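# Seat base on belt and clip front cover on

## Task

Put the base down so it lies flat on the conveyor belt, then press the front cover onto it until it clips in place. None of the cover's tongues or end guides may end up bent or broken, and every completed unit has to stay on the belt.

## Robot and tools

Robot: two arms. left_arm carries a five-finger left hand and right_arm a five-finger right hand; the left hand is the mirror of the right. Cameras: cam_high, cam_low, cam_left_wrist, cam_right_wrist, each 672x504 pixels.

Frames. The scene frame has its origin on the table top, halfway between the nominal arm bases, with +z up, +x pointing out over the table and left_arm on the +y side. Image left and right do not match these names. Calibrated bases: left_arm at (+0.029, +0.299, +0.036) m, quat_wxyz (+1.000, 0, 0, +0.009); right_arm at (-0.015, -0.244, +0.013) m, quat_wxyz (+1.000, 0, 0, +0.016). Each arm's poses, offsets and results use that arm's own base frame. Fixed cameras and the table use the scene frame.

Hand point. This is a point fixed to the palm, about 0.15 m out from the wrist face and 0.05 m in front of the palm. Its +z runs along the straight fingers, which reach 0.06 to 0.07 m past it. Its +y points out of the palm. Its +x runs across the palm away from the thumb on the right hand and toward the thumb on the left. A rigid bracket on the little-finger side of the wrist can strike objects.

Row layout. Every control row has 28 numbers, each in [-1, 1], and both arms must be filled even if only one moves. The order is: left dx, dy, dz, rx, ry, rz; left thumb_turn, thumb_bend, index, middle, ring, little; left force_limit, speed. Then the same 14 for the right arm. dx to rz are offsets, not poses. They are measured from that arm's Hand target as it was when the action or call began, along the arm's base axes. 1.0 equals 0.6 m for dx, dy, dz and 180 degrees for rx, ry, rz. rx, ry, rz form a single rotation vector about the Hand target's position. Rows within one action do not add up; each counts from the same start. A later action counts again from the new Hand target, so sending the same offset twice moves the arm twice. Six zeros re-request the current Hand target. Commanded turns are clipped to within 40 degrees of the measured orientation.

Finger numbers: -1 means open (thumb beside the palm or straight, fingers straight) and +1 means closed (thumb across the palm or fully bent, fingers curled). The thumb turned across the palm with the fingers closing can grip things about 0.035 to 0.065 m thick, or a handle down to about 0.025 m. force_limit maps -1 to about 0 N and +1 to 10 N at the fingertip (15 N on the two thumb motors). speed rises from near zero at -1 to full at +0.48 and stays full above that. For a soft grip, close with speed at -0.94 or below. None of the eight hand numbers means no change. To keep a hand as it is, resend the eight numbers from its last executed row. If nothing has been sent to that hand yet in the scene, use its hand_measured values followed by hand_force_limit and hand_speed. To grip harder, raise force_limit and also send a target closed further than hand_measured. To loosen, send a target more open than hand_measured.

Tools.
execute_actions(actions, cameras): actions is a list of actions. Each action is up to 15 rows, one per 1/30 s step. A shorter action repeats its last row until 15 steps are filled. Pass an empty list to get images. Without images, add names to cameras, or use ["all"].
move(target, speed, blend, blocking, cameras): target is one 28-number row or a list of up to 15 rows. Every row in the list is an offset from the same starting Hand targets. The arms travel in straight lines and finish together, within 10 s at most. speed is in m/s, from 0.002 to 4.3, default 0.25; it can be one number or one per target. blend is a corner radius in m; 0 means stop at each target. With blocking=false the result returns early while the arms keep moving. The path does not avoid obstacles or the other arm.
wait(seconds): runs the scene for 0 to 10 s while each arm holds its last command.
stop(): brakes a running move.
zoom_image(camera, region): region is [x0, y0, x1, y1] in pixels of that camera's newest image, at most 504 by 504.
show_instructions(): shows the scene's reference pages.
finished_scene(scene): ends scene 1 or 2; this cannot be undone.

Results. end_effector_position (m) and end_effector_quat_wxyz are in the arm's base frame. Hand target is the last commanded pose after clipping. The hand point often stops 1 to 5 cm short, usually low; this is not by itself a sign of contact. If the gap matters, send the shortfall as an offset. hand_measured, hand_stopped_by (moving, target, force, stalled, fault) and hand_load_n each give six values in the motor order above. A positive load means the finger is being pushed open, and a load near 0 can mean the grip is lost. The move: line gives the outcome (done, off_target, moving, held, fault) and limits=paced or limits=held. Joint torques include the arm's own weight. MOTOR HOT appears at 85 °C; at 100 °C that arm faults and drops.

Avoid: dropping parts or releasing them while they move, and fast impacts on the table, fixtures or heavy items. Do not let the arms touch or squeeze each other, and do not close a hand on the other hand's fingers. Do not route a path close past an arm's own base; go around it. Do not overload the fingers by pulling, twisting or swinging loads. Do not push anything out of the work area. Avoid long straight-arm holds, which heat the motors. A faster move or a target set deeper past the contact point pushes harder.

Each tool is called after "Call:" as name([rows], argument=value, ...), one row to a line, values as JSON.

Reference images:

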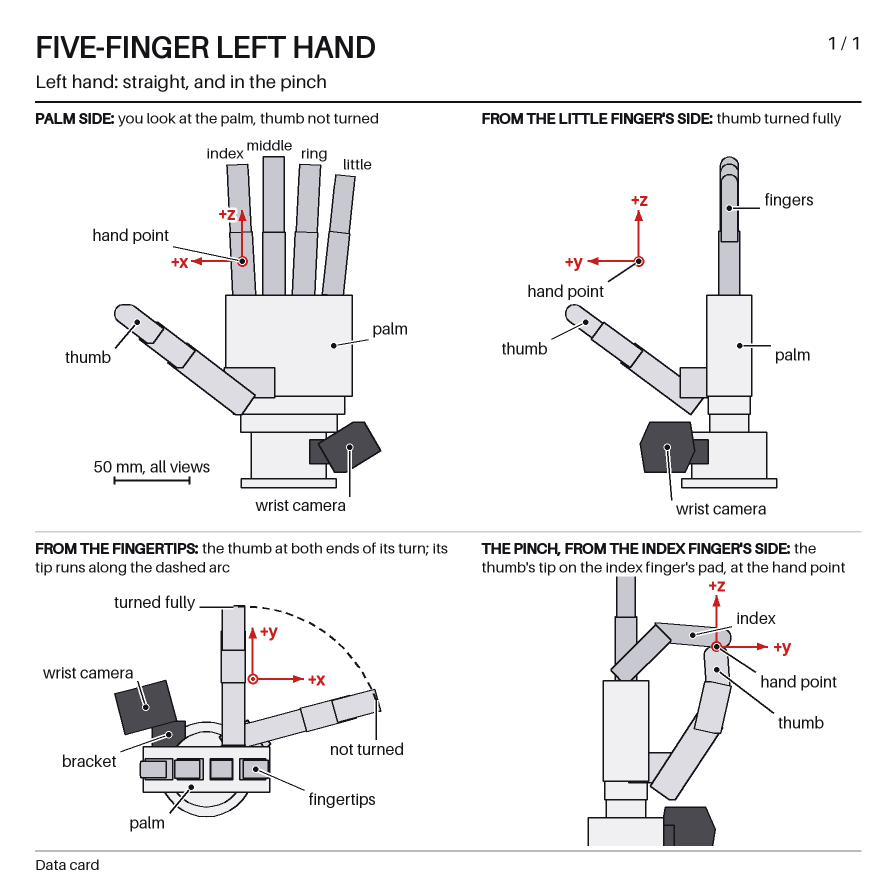

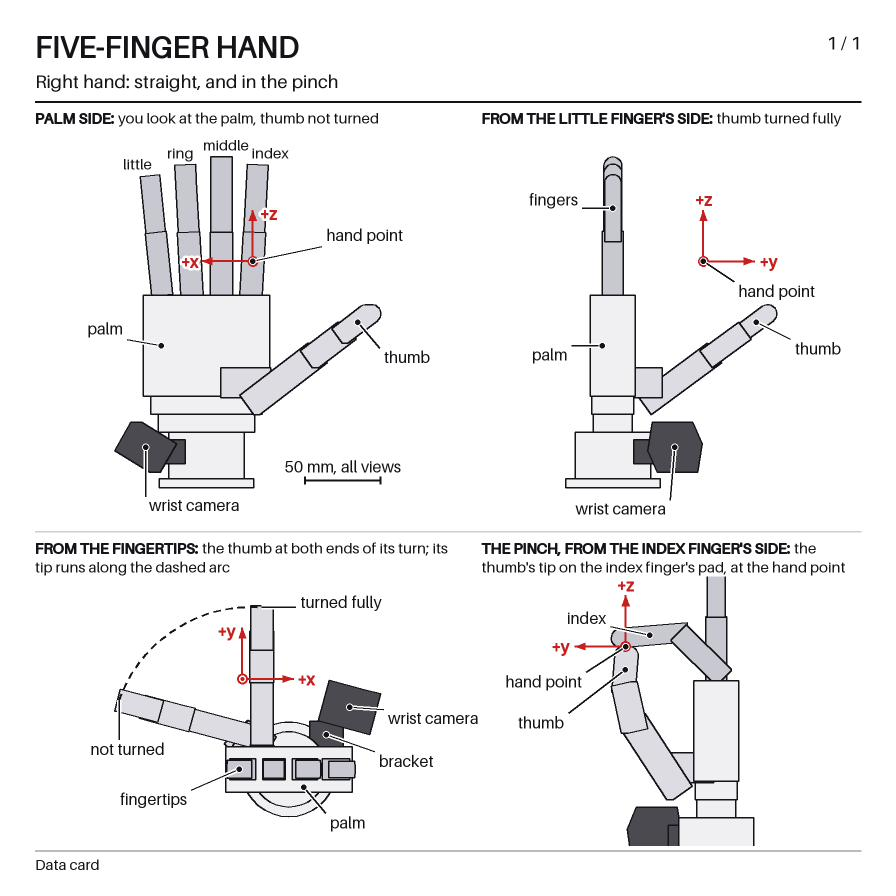

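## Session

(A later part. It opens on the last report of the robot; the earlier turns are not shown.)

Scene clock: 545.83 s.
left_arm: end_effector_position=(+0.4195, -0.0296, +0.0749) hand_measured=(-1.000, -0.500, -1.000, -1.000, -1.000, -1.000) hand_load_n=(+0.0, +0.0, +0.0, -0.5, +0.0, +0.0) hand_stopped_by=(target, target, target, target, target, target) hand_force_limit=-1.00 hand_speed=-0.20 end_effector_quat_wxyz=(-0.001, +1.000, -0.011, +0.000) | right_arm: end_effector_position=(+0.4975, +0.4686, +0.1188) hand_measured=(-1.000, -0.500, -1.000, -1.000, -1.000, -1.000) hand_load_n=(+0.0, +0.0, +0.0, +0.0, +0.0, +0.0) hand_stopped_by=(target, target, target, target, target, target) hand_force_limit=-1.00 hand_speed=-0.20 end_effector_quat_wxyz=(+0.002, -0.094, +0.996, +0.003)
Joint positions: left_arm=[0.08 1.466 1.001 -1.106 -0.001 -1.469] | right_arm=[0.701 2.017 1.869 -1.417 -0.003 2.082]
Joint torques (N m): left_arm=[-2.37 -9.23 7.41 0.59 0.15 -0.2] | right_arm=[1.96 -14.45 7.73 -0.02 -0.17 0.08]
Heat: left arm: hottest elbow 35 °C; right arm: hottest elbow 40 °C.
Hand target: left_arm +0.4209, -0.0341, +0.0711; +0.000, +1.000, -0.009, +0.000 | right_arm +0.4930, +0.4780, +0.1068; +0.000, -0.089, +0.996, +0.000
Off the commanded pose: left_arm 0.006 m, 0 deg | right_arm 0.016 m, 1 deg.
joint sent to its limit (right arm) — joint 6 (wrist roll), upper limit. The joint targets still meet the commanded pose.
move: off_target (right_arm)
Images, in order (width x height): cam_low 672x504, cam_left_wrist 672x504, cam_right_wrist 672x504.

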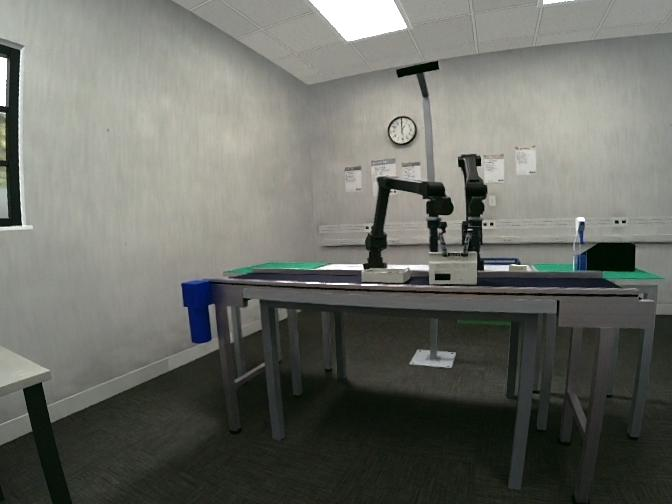

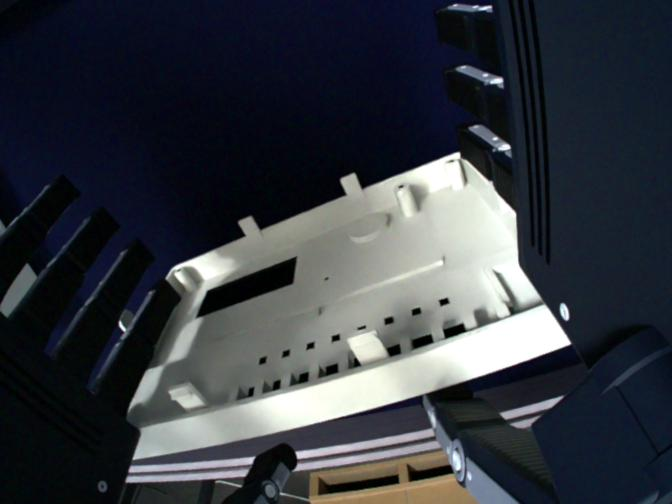

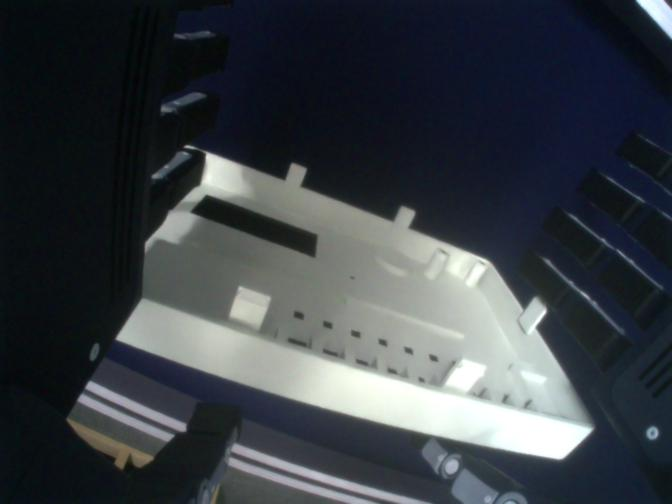

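Call:
move(target=[-0.0333,0,0,0,0,0,-1,-0.5,-1,-1,-1,-1,-1,-0.2,-0.0333,0,0,0,0,0,-1,-0.5,-1,-1,-1,-1,-1,-0.2], speed=0.05, cameras=["cam_low","cam_left_wrist","cam_right_wrist"])

Call:
zoom_image(camera="cam_low", region=[400, 200, 500, 300])

Scene clock: 552.57 s.
left_arm: end_effector_position=(+0.4040, -0.0311, +0.0715) hand_measured=(-1.000, -0.500, -1.000, -1.000, -1.000, -1.000) hand_load_n=(+0.0, +0.5, +0.0, +0.0, +0.0, +0.0) hand_stopped_by=(target, target, target, target, target, target) hand_force_limit=-1.00 hand_speed=-0.20 end_effector_quat_wxyz=(+0.000, +1.000, -0.010, -0.001) | right_arm: end_effector_position=(+0.4807, +0.4693, +0.1172) hand_measured=(-1.000, -0.500, -1.000, -1.000, -1.000, -1.000) hand_load_n=(+0.0, +0.0, +0.0, +0.0, +0.0, +0.0) hand_stopped_by=(target, target, target, target, target, target) hand_force_limit=-1.00 hand_speed=-0.20 end_effector_quat_wxyz=(+0.000, -0.102, +0.995, +0.003)
Joint positions: left_arm=[0.08 1.432 0.955 -1.096 0 -1.47] | right_arm=[0.717 1.986 1.816 -1.396 -0.005 2.084]
Joint torques (N m): left_arm=[-2.14 -9.93 6.64 0.29 0.1 -0.14] | right_arm=[2.14 -14.56 6.91 0.1 -0.29 0.07]
Heat: left arm: hottest elbow 35 °C; right arm: hottest elbow 39 °C.
Hand target: left_arm +0.4009, -0.0341, +0.0711; +0.000, +1.000, -0.009, +0.000 | right_arm +0.4731, +0.4780, +0.1068; +0.000, -0.089, +0.996, +0.000
Off the commanded pose: left_arm 0.004 m, 0 deg | right_arm 0.016 m, 2 deg.
joint sent to its limit (right arm) — joint 6 (wrist roll), upper limit. The joint targets still meet the commanded pose.
move: off_target (right_arm)
Images, in order (width x height): cam_low 672x504, cam_left_wrist 672x504, cam_right_wrist 672x504.

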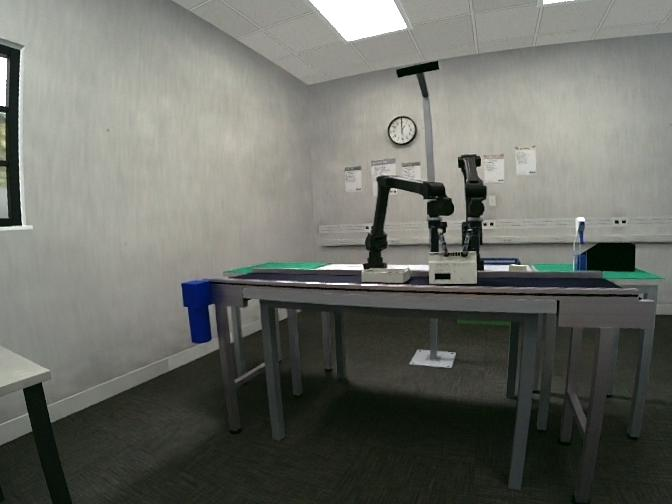

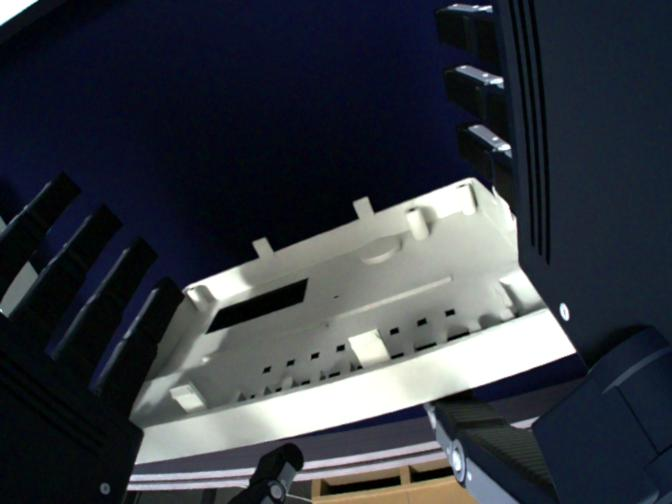

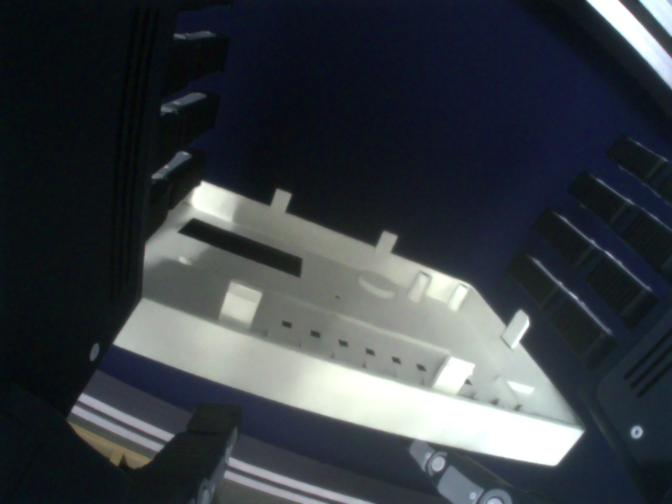

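Scaled by 5.040 from the camera's 672x504 image, which has a finer 960x720 frame.

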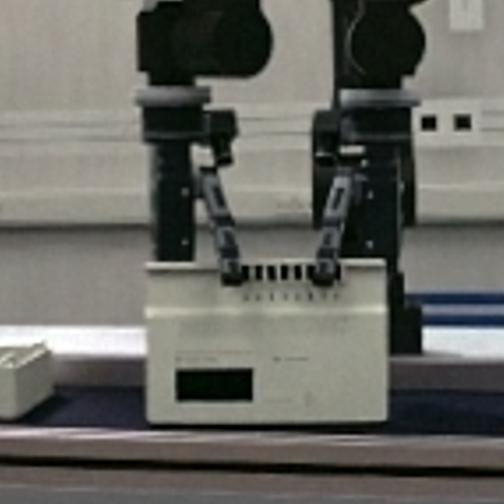

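Call:
wait(seconds=0.2, cameras=["cam_high"])

Call:
zoom_image(camera="cam_high", region=[370, 280, 490, 380])

Scene clock: 555.63 s.
left_arm: end_effector_position=(+0.4040, -0.0311, +0.0715) hand_measured=(-1.000, -0.500, -1.000, -1.000, -1.000, -1.000) hand_load_n=(+0.0, +1.0, +0.0, +0.0, +0.0, +0.0) hand_stopped_by=(target, target, target, target, target, target) hand_force_limit=-1.00 hand_speed=-0.20 end_effector_quat_wxyz=(+0.000, +1.000, -0.010, -0.001) | right_arm: end_effector_position=(+0.4807, +0.4693, +0.1170) hand_measured=(-1.000, -0.500, -1.000, -1.000, -1.000, -1.000) hand_load_n=(+0.0, +0.0, +0.0, +0.0, +0.0, +0.0) hand_stopped_by=(target, target, target, target, target, target) hand_force_limit=-1.00 hand_speed=-0.20 end_effector_quat_wxyz=(+0.000, -0.102, +0.995, +0.003)
Joint positions: left_arm=[0.08 1.432 0.955 -1.096 0 -1.47] | right_arm=[0.717 1.986 1.815 -1.396 -0.005 2.084]
Joint torques (N m): left_arm=[-2.14 -9.99 6.64 0.29 0.1 -0.14] | right_arm=[2.08 -14.39 6.83 0.12 -0.3 0.07]
Heat: left arm: hottest elbow 35 °C; right arm: hottest elbow 39 °C.
Hand target: left_arm +0.4009, -0.0341, +0.0711; +0.000, +1.000, -0.009, +0.000 | right_arm +0.4731, +0.4780, +0.1066; +0.000, -0.089, +0.996, +0.000
Off the commanded pose: left_arm 0.004 m, 0 deg | right_arm 0.015 m, 2 deg.
wait: 0.20 s; at rest from the start
Images, in order (width x height): cam_high 672x504.

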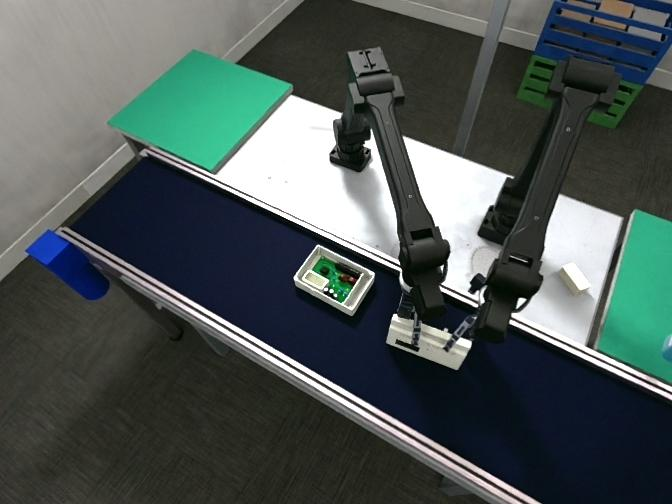

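Scaled by 4.200 from the camera's 672x504 image, which has a finer 960x720 frame.

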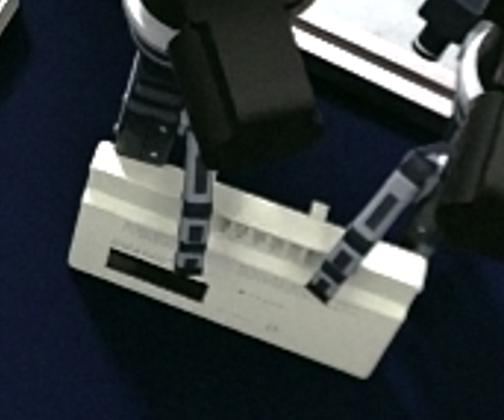

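Call:
move(target=[-0.01,-0.03,0,0,0,0,-1,-0.5,-1,-1,-1,-1,-1,-0.2,-0.005,0,0,0,0,0,-1,-0.5,-1,-1,-1,-1,-1,-0.2], speed=0.05, cameras=["cam_high","cam_low","cam_left_wrist","cam_right_wrist"])

Call:
zoom_image(camera="cam_high", region=[370, 280, 490, 380])

Call:
zoom_image(camera="cam_low", region=[400, 200, 500, 300])

Scene clock: 559.43 s.
left_arm: end_effector_position=(+0.3992, -0.0466, +0.0713) hand_measured=(-1.000, -0.500, -1.000, -1.000, -1.000, -1.000) hand_load_n=(+0.0, +0.5, +0.0, +0.0, +0.0, +0.0) hand_stopped_by=(target, target, target, target, target, target) hand_force_limit=-1.00 hand_speed=-0.20 end_effector_quat_wxyz=(+0.000, +1.000, -0.007, +0.000) | right_arm: end_effector_position=(+0.4761, +0.4688, +0.1166) hand_measured=(-1.000, -0.500, -1.000, -1.000, -1.000, -1.000) hand_load_n=(+0.0, +0.0, +0.0, +0.0, +0.0, +0.0) hand_stopped_by=(target, target, target, target, target, target) hand_force_limit=-1.00 hand_speed=-0.20 end_effector_quat_wxyz=(-0.002, -0.103, +0.995, +0.003)
Joint positions: left_arm=[0.039 1.416 0.939 -1.094 0 -1.517] | right_arm=[0.72 1.979 1.804 -1.395 -0.008 2.085]
Joint torques (N m): left_arm=[-2.26 -9.7 6.54 0.28 0.09 -0.13] | right_arm=[2.02 -14.39 6.98 0.21 -0.23 0.07]
Heat: left arm: hottest elbow 35 °C; right arm: hottest elbow 39 °C.
Hand target: left_arm +0.3949, -0.0521, +0.0711; +0.000, +1.000, -0.009, +0.000 | right_arm +0.4701, +0.4780, +0.1068; +0.000, -0.089, +0.996, +0.000
Off the commanded pose: left_arm 0.007 m, 0 deg | right_arm 0.015 m, 2 deg.
joint sent to its limit (right arm) — joint 6 (wrist roll), upper limit. The joint targets still meet the commanded pose.
move: off_target (right_arm)

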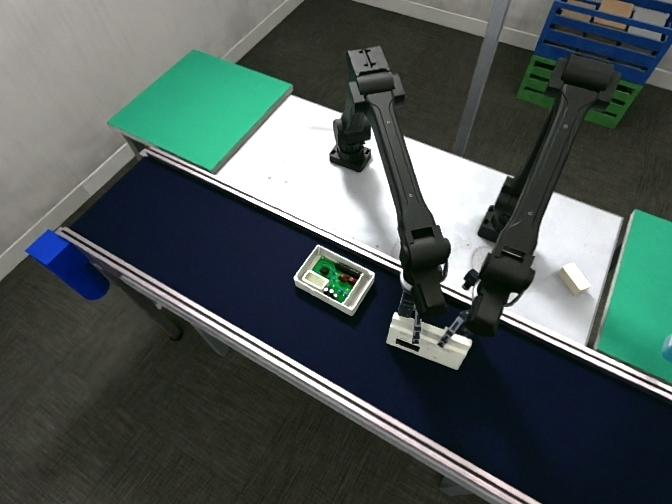

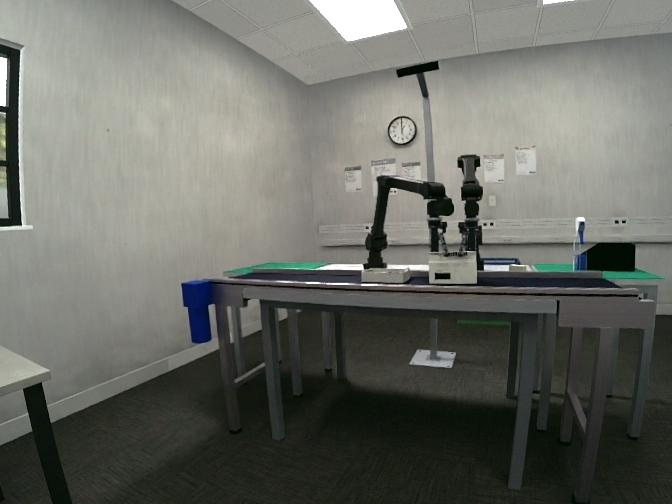

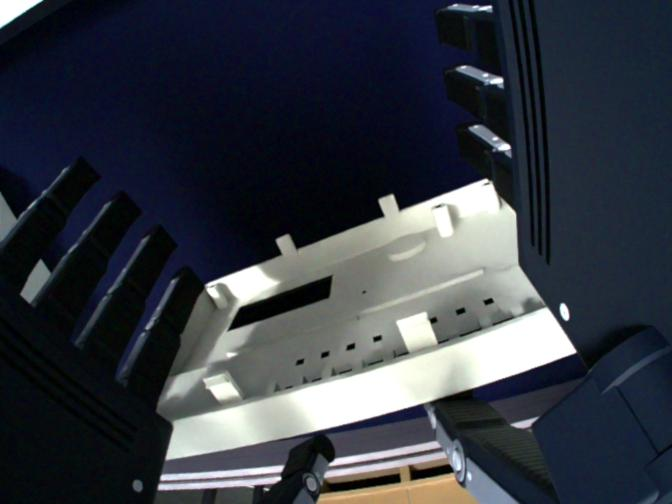

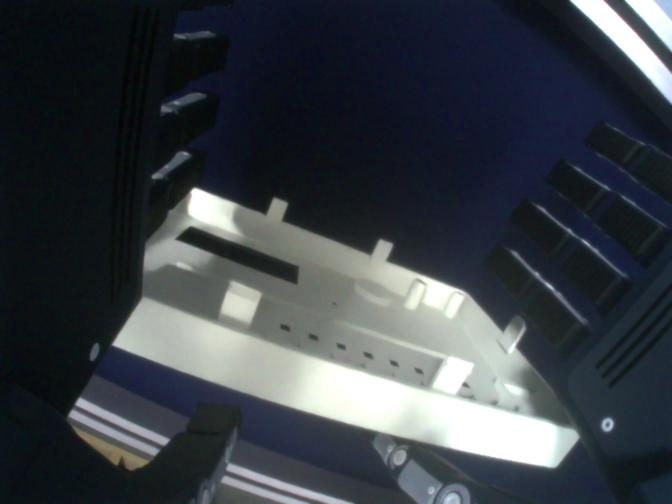

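Scaled by 4.200 from the camera's 672x504 image, which has a finer 960x720 frame.

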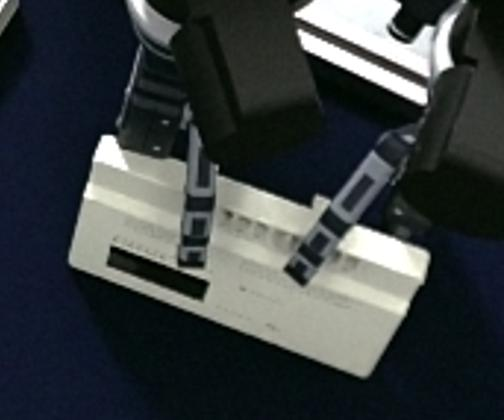

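Scaled by 5.040 from the camera's 672x504 image, which has a finer 960x720 frame.

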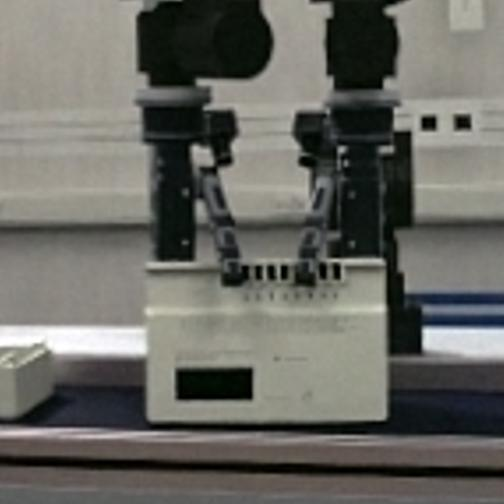

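Call:
move(target=[-0.025,0,0,0,0,0,-1,-0.5,-1,-1,-1,-1,-1,-0.2,-0.025,0,0,0,0,0,-1,-0.5,-1,-1,-1,-1,-1,-0.2], speed=0.04, cameras=["cam_high","cam_low","cam_left_wrist","cam_right_wrist"])

Call:
zoom_image(camera="cam_high", region=[370, 280, 490, 380])

Scene clock: 562.17 s.
left_arm: end_effector_position=(+0.3832, -0.0479, +0.0707) hand_measured=(-1.000, -0.500, -1.000, -1.000, -1.000, -1.000) hand_load_n=(+0.0, +0.5, +0.5, +0.0, +0.0, +0.0) hand_stopped_by=(target, target, target, target, target, target) hand_force_limit=-1.00 hand_speed=-0.20 end_effector_quat_wxyz=(+0.000, +1.000, -0.008, -0.001) | right_arm: end_effector_position=(+0.4606, +0.4690, +0.1132) hand_measured=(-1.000, -0.500, -1.000, -1.000, -1.000, -1.000) hand_load_n=(+0.0, +0.0, +0.0, +0.0, +0.0, +0.0) hand_stopped_by=(target, target, target, target, target, target) hand_force_limit=-1.00 hand_speed=-0.20 end_effector_quat_wxyz=(-0.006, -0.110, +0.994, +0.003)
Joint positions: left_arm=[0.037 1.377 0.897 -1.094 0 -1.518] | right_arm=[0.735 1.955 1.758 -1.38 -0.012 2.085]
Joint torques (N m): left_arm=[-2.32 -9.23 6.72 0.24 0.1 -0.14] | right_arm=[2.02 -14.15 7.02 0.25 -0.24 0.06]
Heat: left arm: hottest elbow 35 °C; right arm: hottest elbow 38 °C.
Hand target: left_arm +0.3799, -0.0520, +0.0711; +0.000, +1.000, -0.009, +0.000 | right_arm +0.4552, +0.4779, +0.1068; +0.000, -0.089, +0.996, +0.000
Off the commanded pose: left_arm 0.005 m, 0 deg | right_arm 0.012 m, 3 deg.
joint sent to its limit (right arm) — joint 6 (wrist roll), upper limit. The joint targets are off in orientation, not in position.
move: off_target (right_arm)

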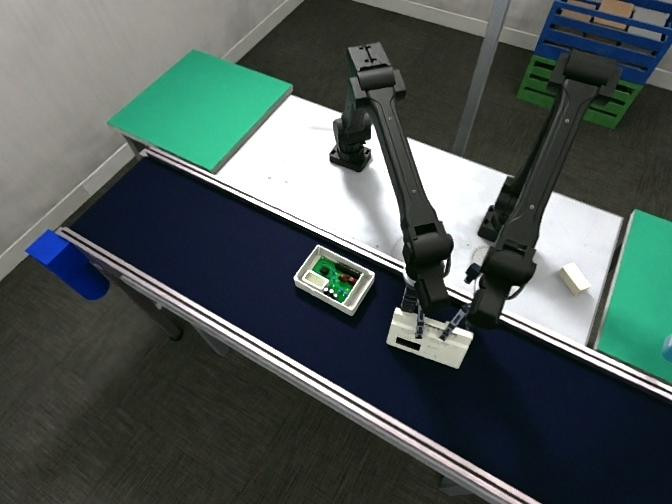

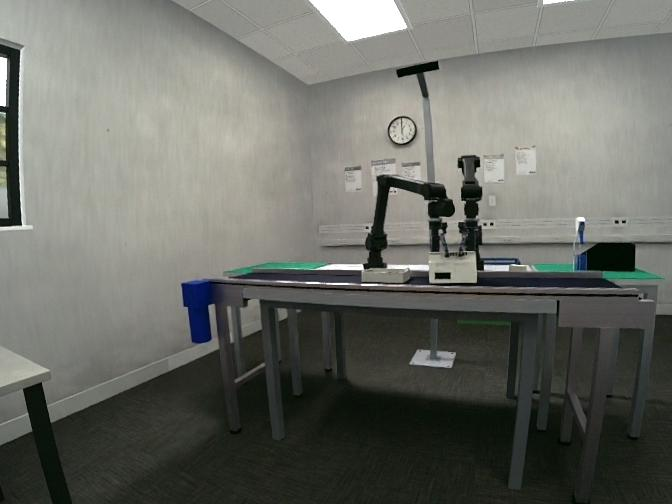

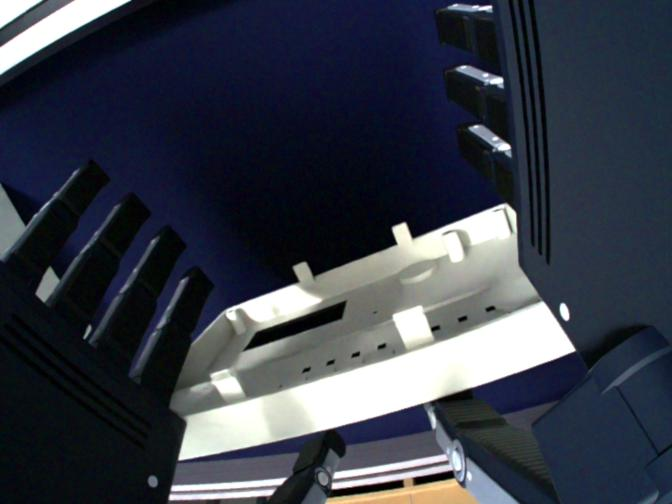

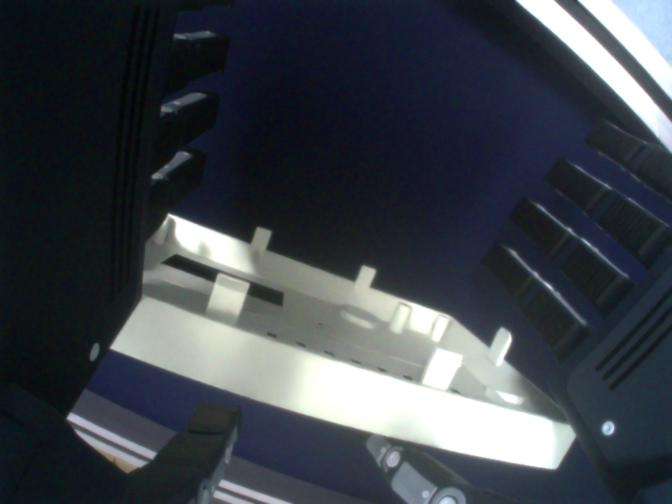

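Scaled by 4.200 from the camera's 672x504 image, which has a finer 960x720 frame.

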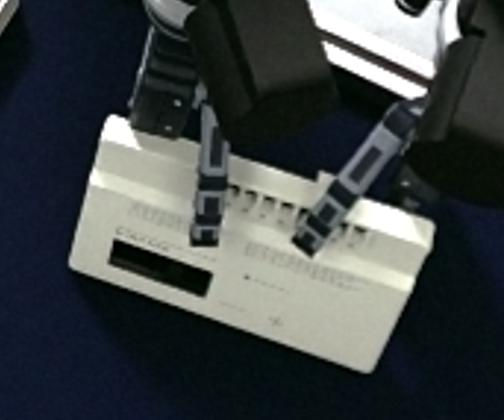

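Call:
move(target=[-0.025,0,0,0,0,0,-1,-0.5,-1,-1,-1,-1,-1,-0.2,-0.025,0,0,0,0,0,-1,-0.5,-1,-1,-1,-1,-1,-0.2], speed=0.04, cameras=["cam_high","cam_low","cam_left_wrist","cam_right_wrist"])

Call:
zoom_image(camera="cam_high", region=[370, 280, 490, 380])

Scene clock: 565.20 s.
left_arm: end_effector_position=(+0.3668, -0.0486, +0.0682) hand_measured=(-1.000, -0.500, -1.000, -1.000, -1.000, -1.000) hand_load_n=(+0.0, +0.0, +0.0, +0.0, +0.0, +0.0) hand_stopped_by=(target, target, target, target, target, target) hand_force_limit=-1.00 hand_speed=-0.20 end_effector_quat_wxyz=(+0.000, +1.000, -0.008, -0.004) | right_arm: end_effector_position=(+0.4446, +0.4692, +0.1085) hand_measured=(-1.000, -0.500, -1.000, -1.000, -1.000, -1.000) hand_load_n=(+0.0, +0.0, +0.0, +0.0, +0.0, +0.0) hand_stopped_by=(target, target, target, target, target, target) hand_force_limit=-1.00 hand_speed=-0.20 end_effector_quat_wxyz=(-0.011, -0.118, +0.993, +0.003)
Joint positions: left_arm=[0.037 1.341 0.855 -1.094 0 -1.518] | right_arm=[0.75 1.934 1.713 -1.364 -0.017 2.085]
Joint torques (N m): left_arm=[-2.26 -8.94 6.95 0.14 0.09 -0.12] | right_arm=[2.02 -14.33 7.16 0.24 -0.23 0.06]
Heat: left arm: hottest elbow 35 °C; right arm: hottest elbow 38 °C.
Hand target: left_arm +0.3649, -0.0520, +0.0711; +0.000, +1.000, -0.008, +0.000 | right_arm +0.4402, +0.4780, +0.1067; +0.000, -0.089, +0.996, +0.000
Off the commanded pose: left_arm 0.005 m, 1 deg | right_arm 0.010 m, 4 deg.
joint sent to its limit (right arm) — joint 6 (wrist roll), upper limit. The joint targets are off in orientation, not in position.
move: off_target (right_arm)

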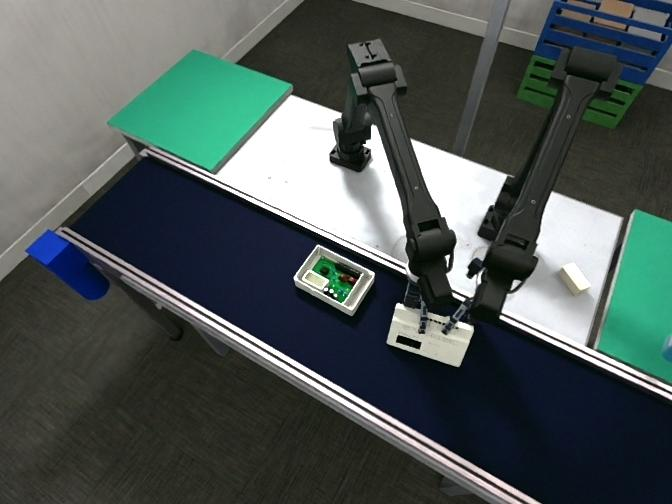

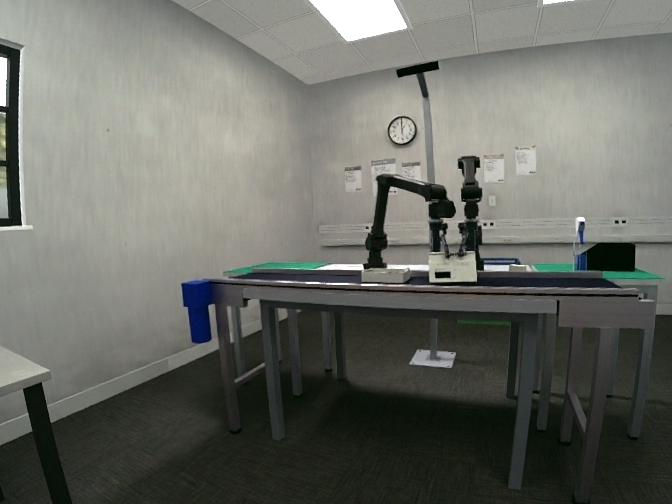

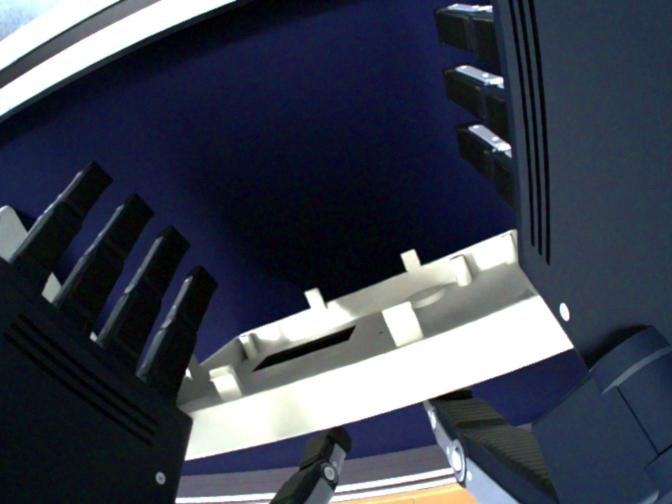

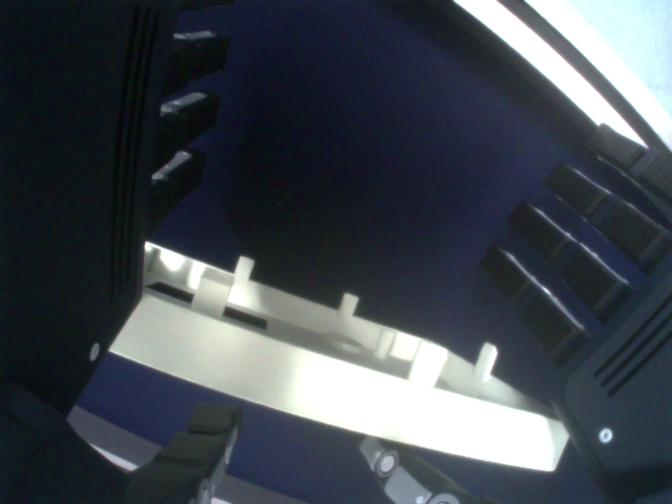

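Scaled by 4.200 from the camera's 672x504 image, which has a finer 960x720 frame.

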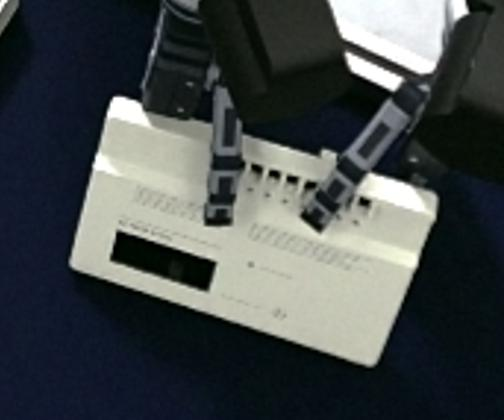

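Call:
move(target=[-0.03,0,0,0,0,0,-1,-0.5,-1,-1,-1,-1,-1,-0.2,-0.03,0,0,0,0,0,-1,-0.5,-1,-1,-1,-1,-1,-0.2], speed=0.04, cameras=["cam_high","cam_low","cam_left_wrist","cam_right_wrist"])

Call:
zoom_image(camera="cam_high", region=[370, 280, 490, 380])

Call:
zoom_image(camera="cam_low", region=[400, 200, 500, 300])

Scene clock: 571.67 s.
left_arm: end_effector_position=(+0.3496, -0.0493, +0.0678) hand_measured=(-1.000, -0.500, -1.000, -1.000, -1.000, -1.000) hand_load_n=(+0.0, +0.0, +0.0, +0.0, +0.0, +0.0) hand_stopped_by=(target, target, target, target, target, target) hand_force_limit=-1.00 hand_speed=-0.20 end_effector_quat_wxyz=(+0.000, +1.000, -0.008, -0.003) | right_arm: end_effector_position=(+0.4264, +0.4689, +0.1016) hand_measured=(-1.000, -0.500, -1.000, -1.000, -1.000, -1.000) hand_load_n=(+0.0, +0.0, +0.0, +0.0, +0.0, +0.0) hand_stopped_by=(target, target, target, target, target, target) hand_force_limit=-1.00 hand_speed=-0.20 end_effector_quat_wxyz=(-0.017, -0.126, +0.992, +0.002)
Joint positions: left_arm=[0.037 1.292 0.81 -1.094 0 -1.518] | right_arm=[0.767 1.912 1.662 -1.345 -0.024 2.085]
Joint torques (N m): left_arm=[-2.14 -8.35 7.2 -0.06 0.08 -0.11] | right_arm=[1.73 -14.74 7.41 0.01 -0.2 0.06]
Heat: left arm: hottest elbow 35 °C; right arm: hottest elbow 38 °C.
Hand target: left_arm +0.3470, -0.0520, +0.0712; +0.000, +1.000, -0.008, +0.000 | right_arm +0.4222, +0.4779, +0.1066; +0.000, -0.089, +0.996, +0.000
Off the commanded pose: left_arm 0.005 m, 0 deg | right_arm 0.011 m, 5 deg.
joint sent to its limit (right arm) — joint 6 (wrist roll), upper limit. The joint targets are off in orientation, not in position.
move: off_target (right_arm)

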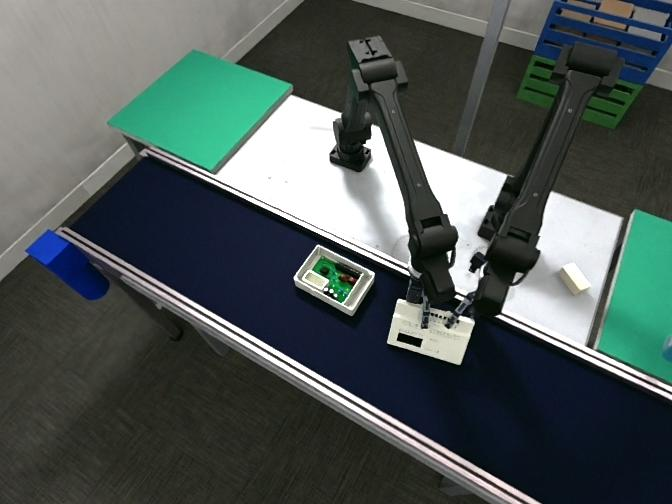

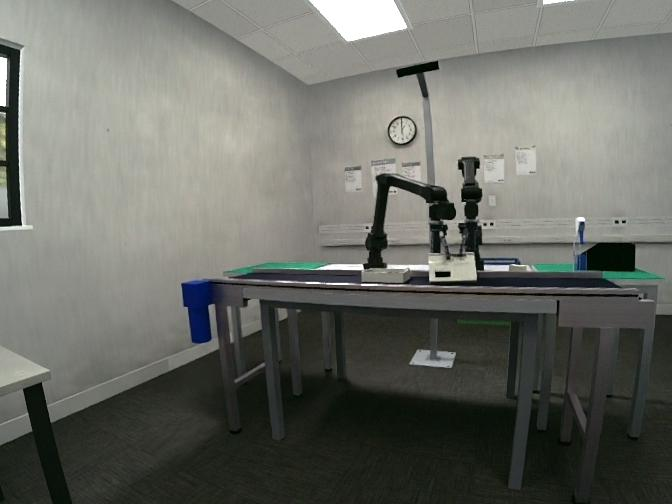

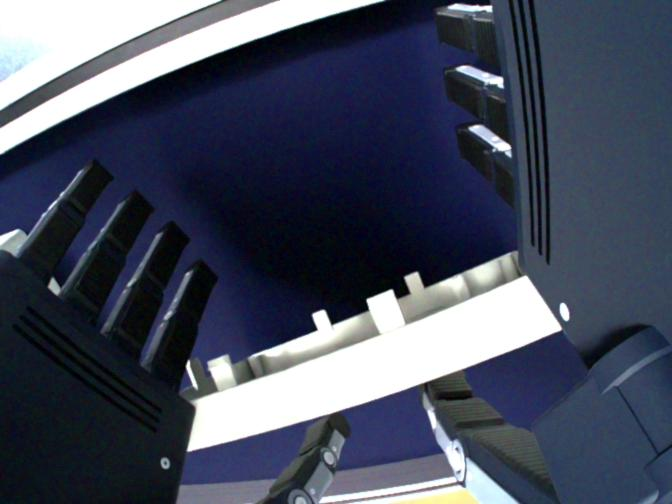

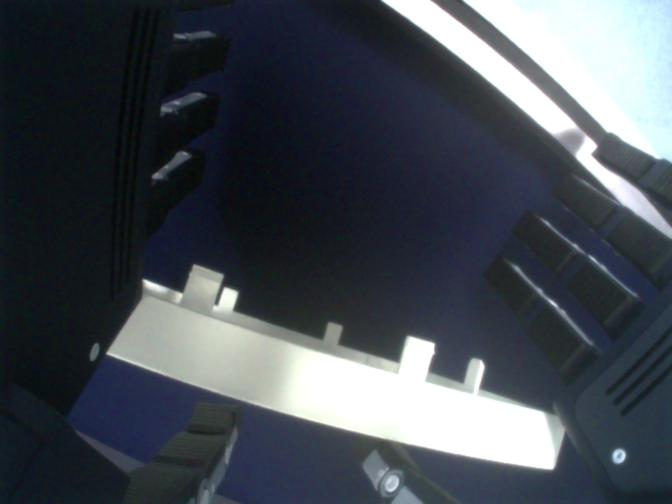

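Scaled by 4.200 from the camera's 672x504 image, which has a finer 960x720 frame.

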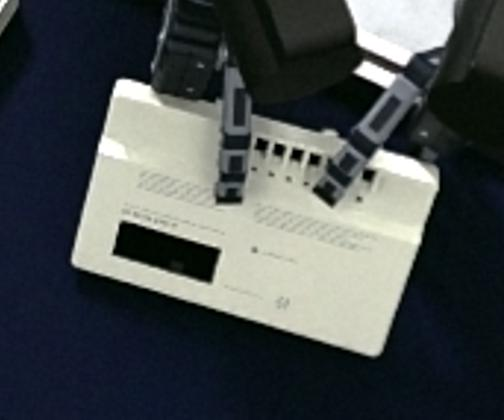

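Scaled by 5.040 from the camera's 672x504 image, which has a finer 960x720 frame.

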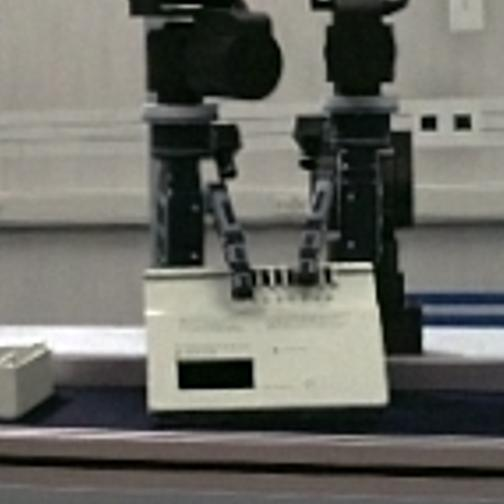

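Call:
move(target=[-0.03,0,0,0,0,0,-1,-0.5,-1,-1,-1,-1,-1,-0.2,-0.03,0,0.006,0,0,0,-1,-0.5,-1,-1,-1,-1,-1,-0.2], speed=0.04, cameras=["cam_high","cam_low","cam_left_wrist","cam_right_wrist"])

Call:
zoom_image(camera="cam_high", region=[370, 280, 490, 380])

Call:
zoom_image(camera="cam_low", region=[400, 200, 500, 300])

Scene clock: 575.80 s.
left_arm: end_effector_position=(+0.3320, -0.0499, +0.0681) hand_measured=(-1.000, -0.500, -1.000, -1.000, -1.000, -1.000) hand_load_n=(+0.0, +0.0, +0.0, +0.0, +0.0, +0.0) hand_stopped_by=(target, target, target, target, target, target) hand_force_limit=-1.00 hand_speed=-0.20 end_effector_quat_wxyz=(+0.000, +1.000, -0.008, -0.001) | right_arm: end_effector_position=(+0.4080, +0.4695, +0.1017) hand_measured=(-1.000, -0.500, -1.000, -1.000, -1.000, -1.000) hand_load_n=(+0.0, +0.0, +0.0, +0.0, +0.0, +0.0) hand_stopped_by=(target, target, target, target, target, target) hand_force_limit=-1.00 hand_speed=-0.20 end_effector_quat_wxyz=(-0.021, -0.135, +0.991, +0.004)
Joint positions: left_arm=[0.037 1.241 0.766 -1.099 0 -1.518] | right_arm=[0.786 1.884 1.621 -1.337 -0.032 2.085]
Joint torques (N m): left_arm=[-2.08 -7.65 7.17 -0.14 0.08 -0.09] | right_arm=[1.9 -14.74 7.42 -0.05 -0.19 0.05]
Heat: left arm: hottest elbow 35 °C; right arm: hottest elbow 38 °C.
Hand target: left_arm +0.3288, -0.0520, +0.0711; +0.000, +1.000, -0.008, +0.000 | right_arm +0.4041, +0.4780, +0.1104; +0.000, -0.089, +0.996, +0.000
Off the commanded pose: left_arm 0.005 m, 0 deg | right_arm 0.012 m, 6 deg.
joint sent to its limit (right arm) — joint 6 (wrist roll), upper limit. The joint targets are off in orientation, not in position.
move: off_target (right_arm)

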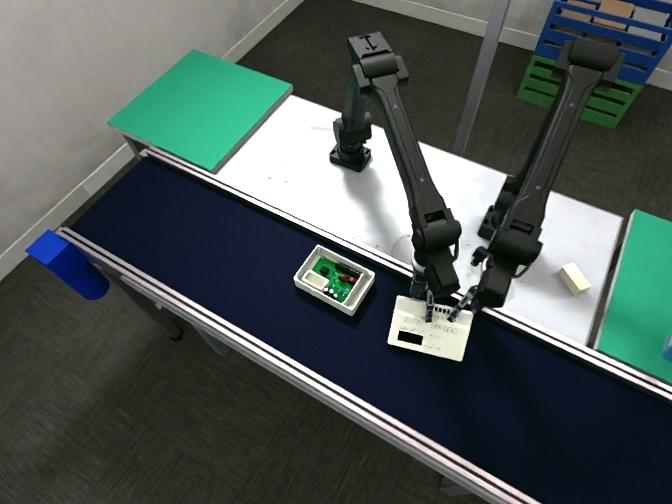

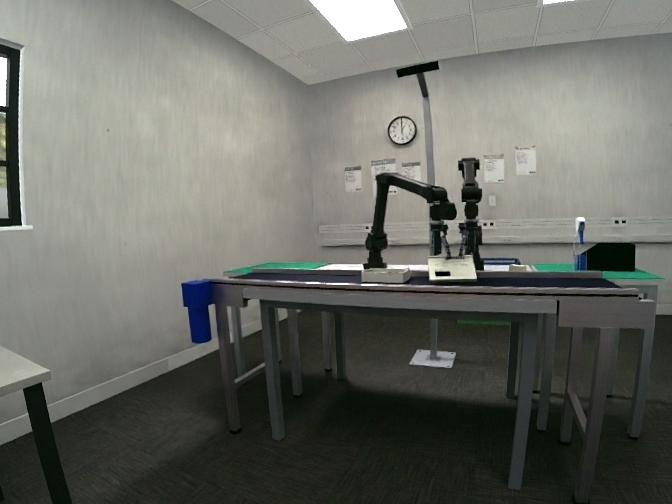

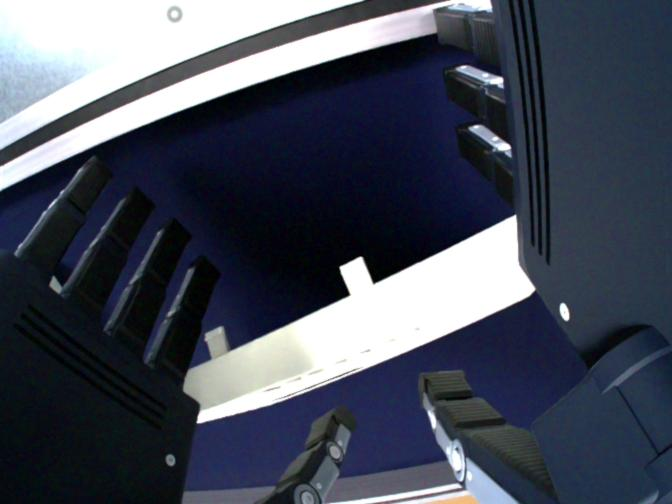

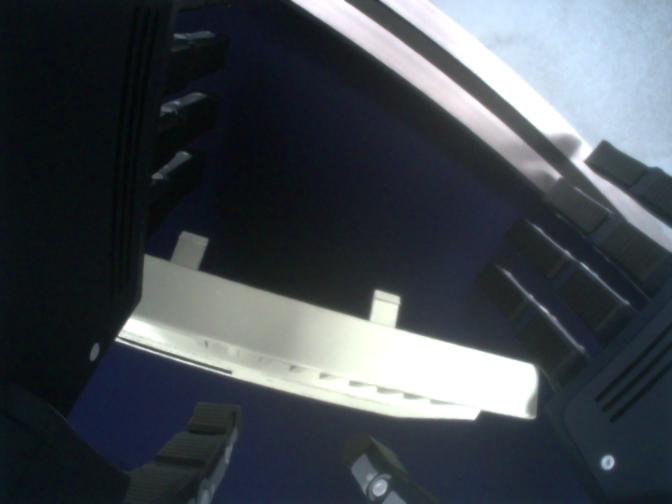

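Scaled by 4.200 from the camera's 672x504 image, which has a finer 960x720 frame.

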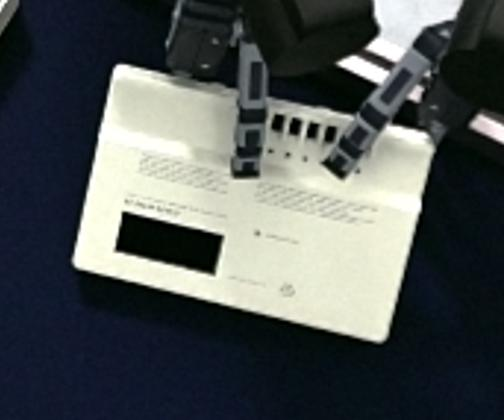

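Scaled by 5.040 from the camera's 672x504 image, which has a finer 960x720 frame.

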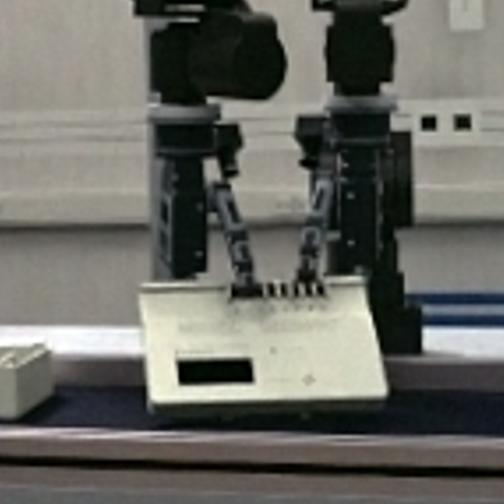

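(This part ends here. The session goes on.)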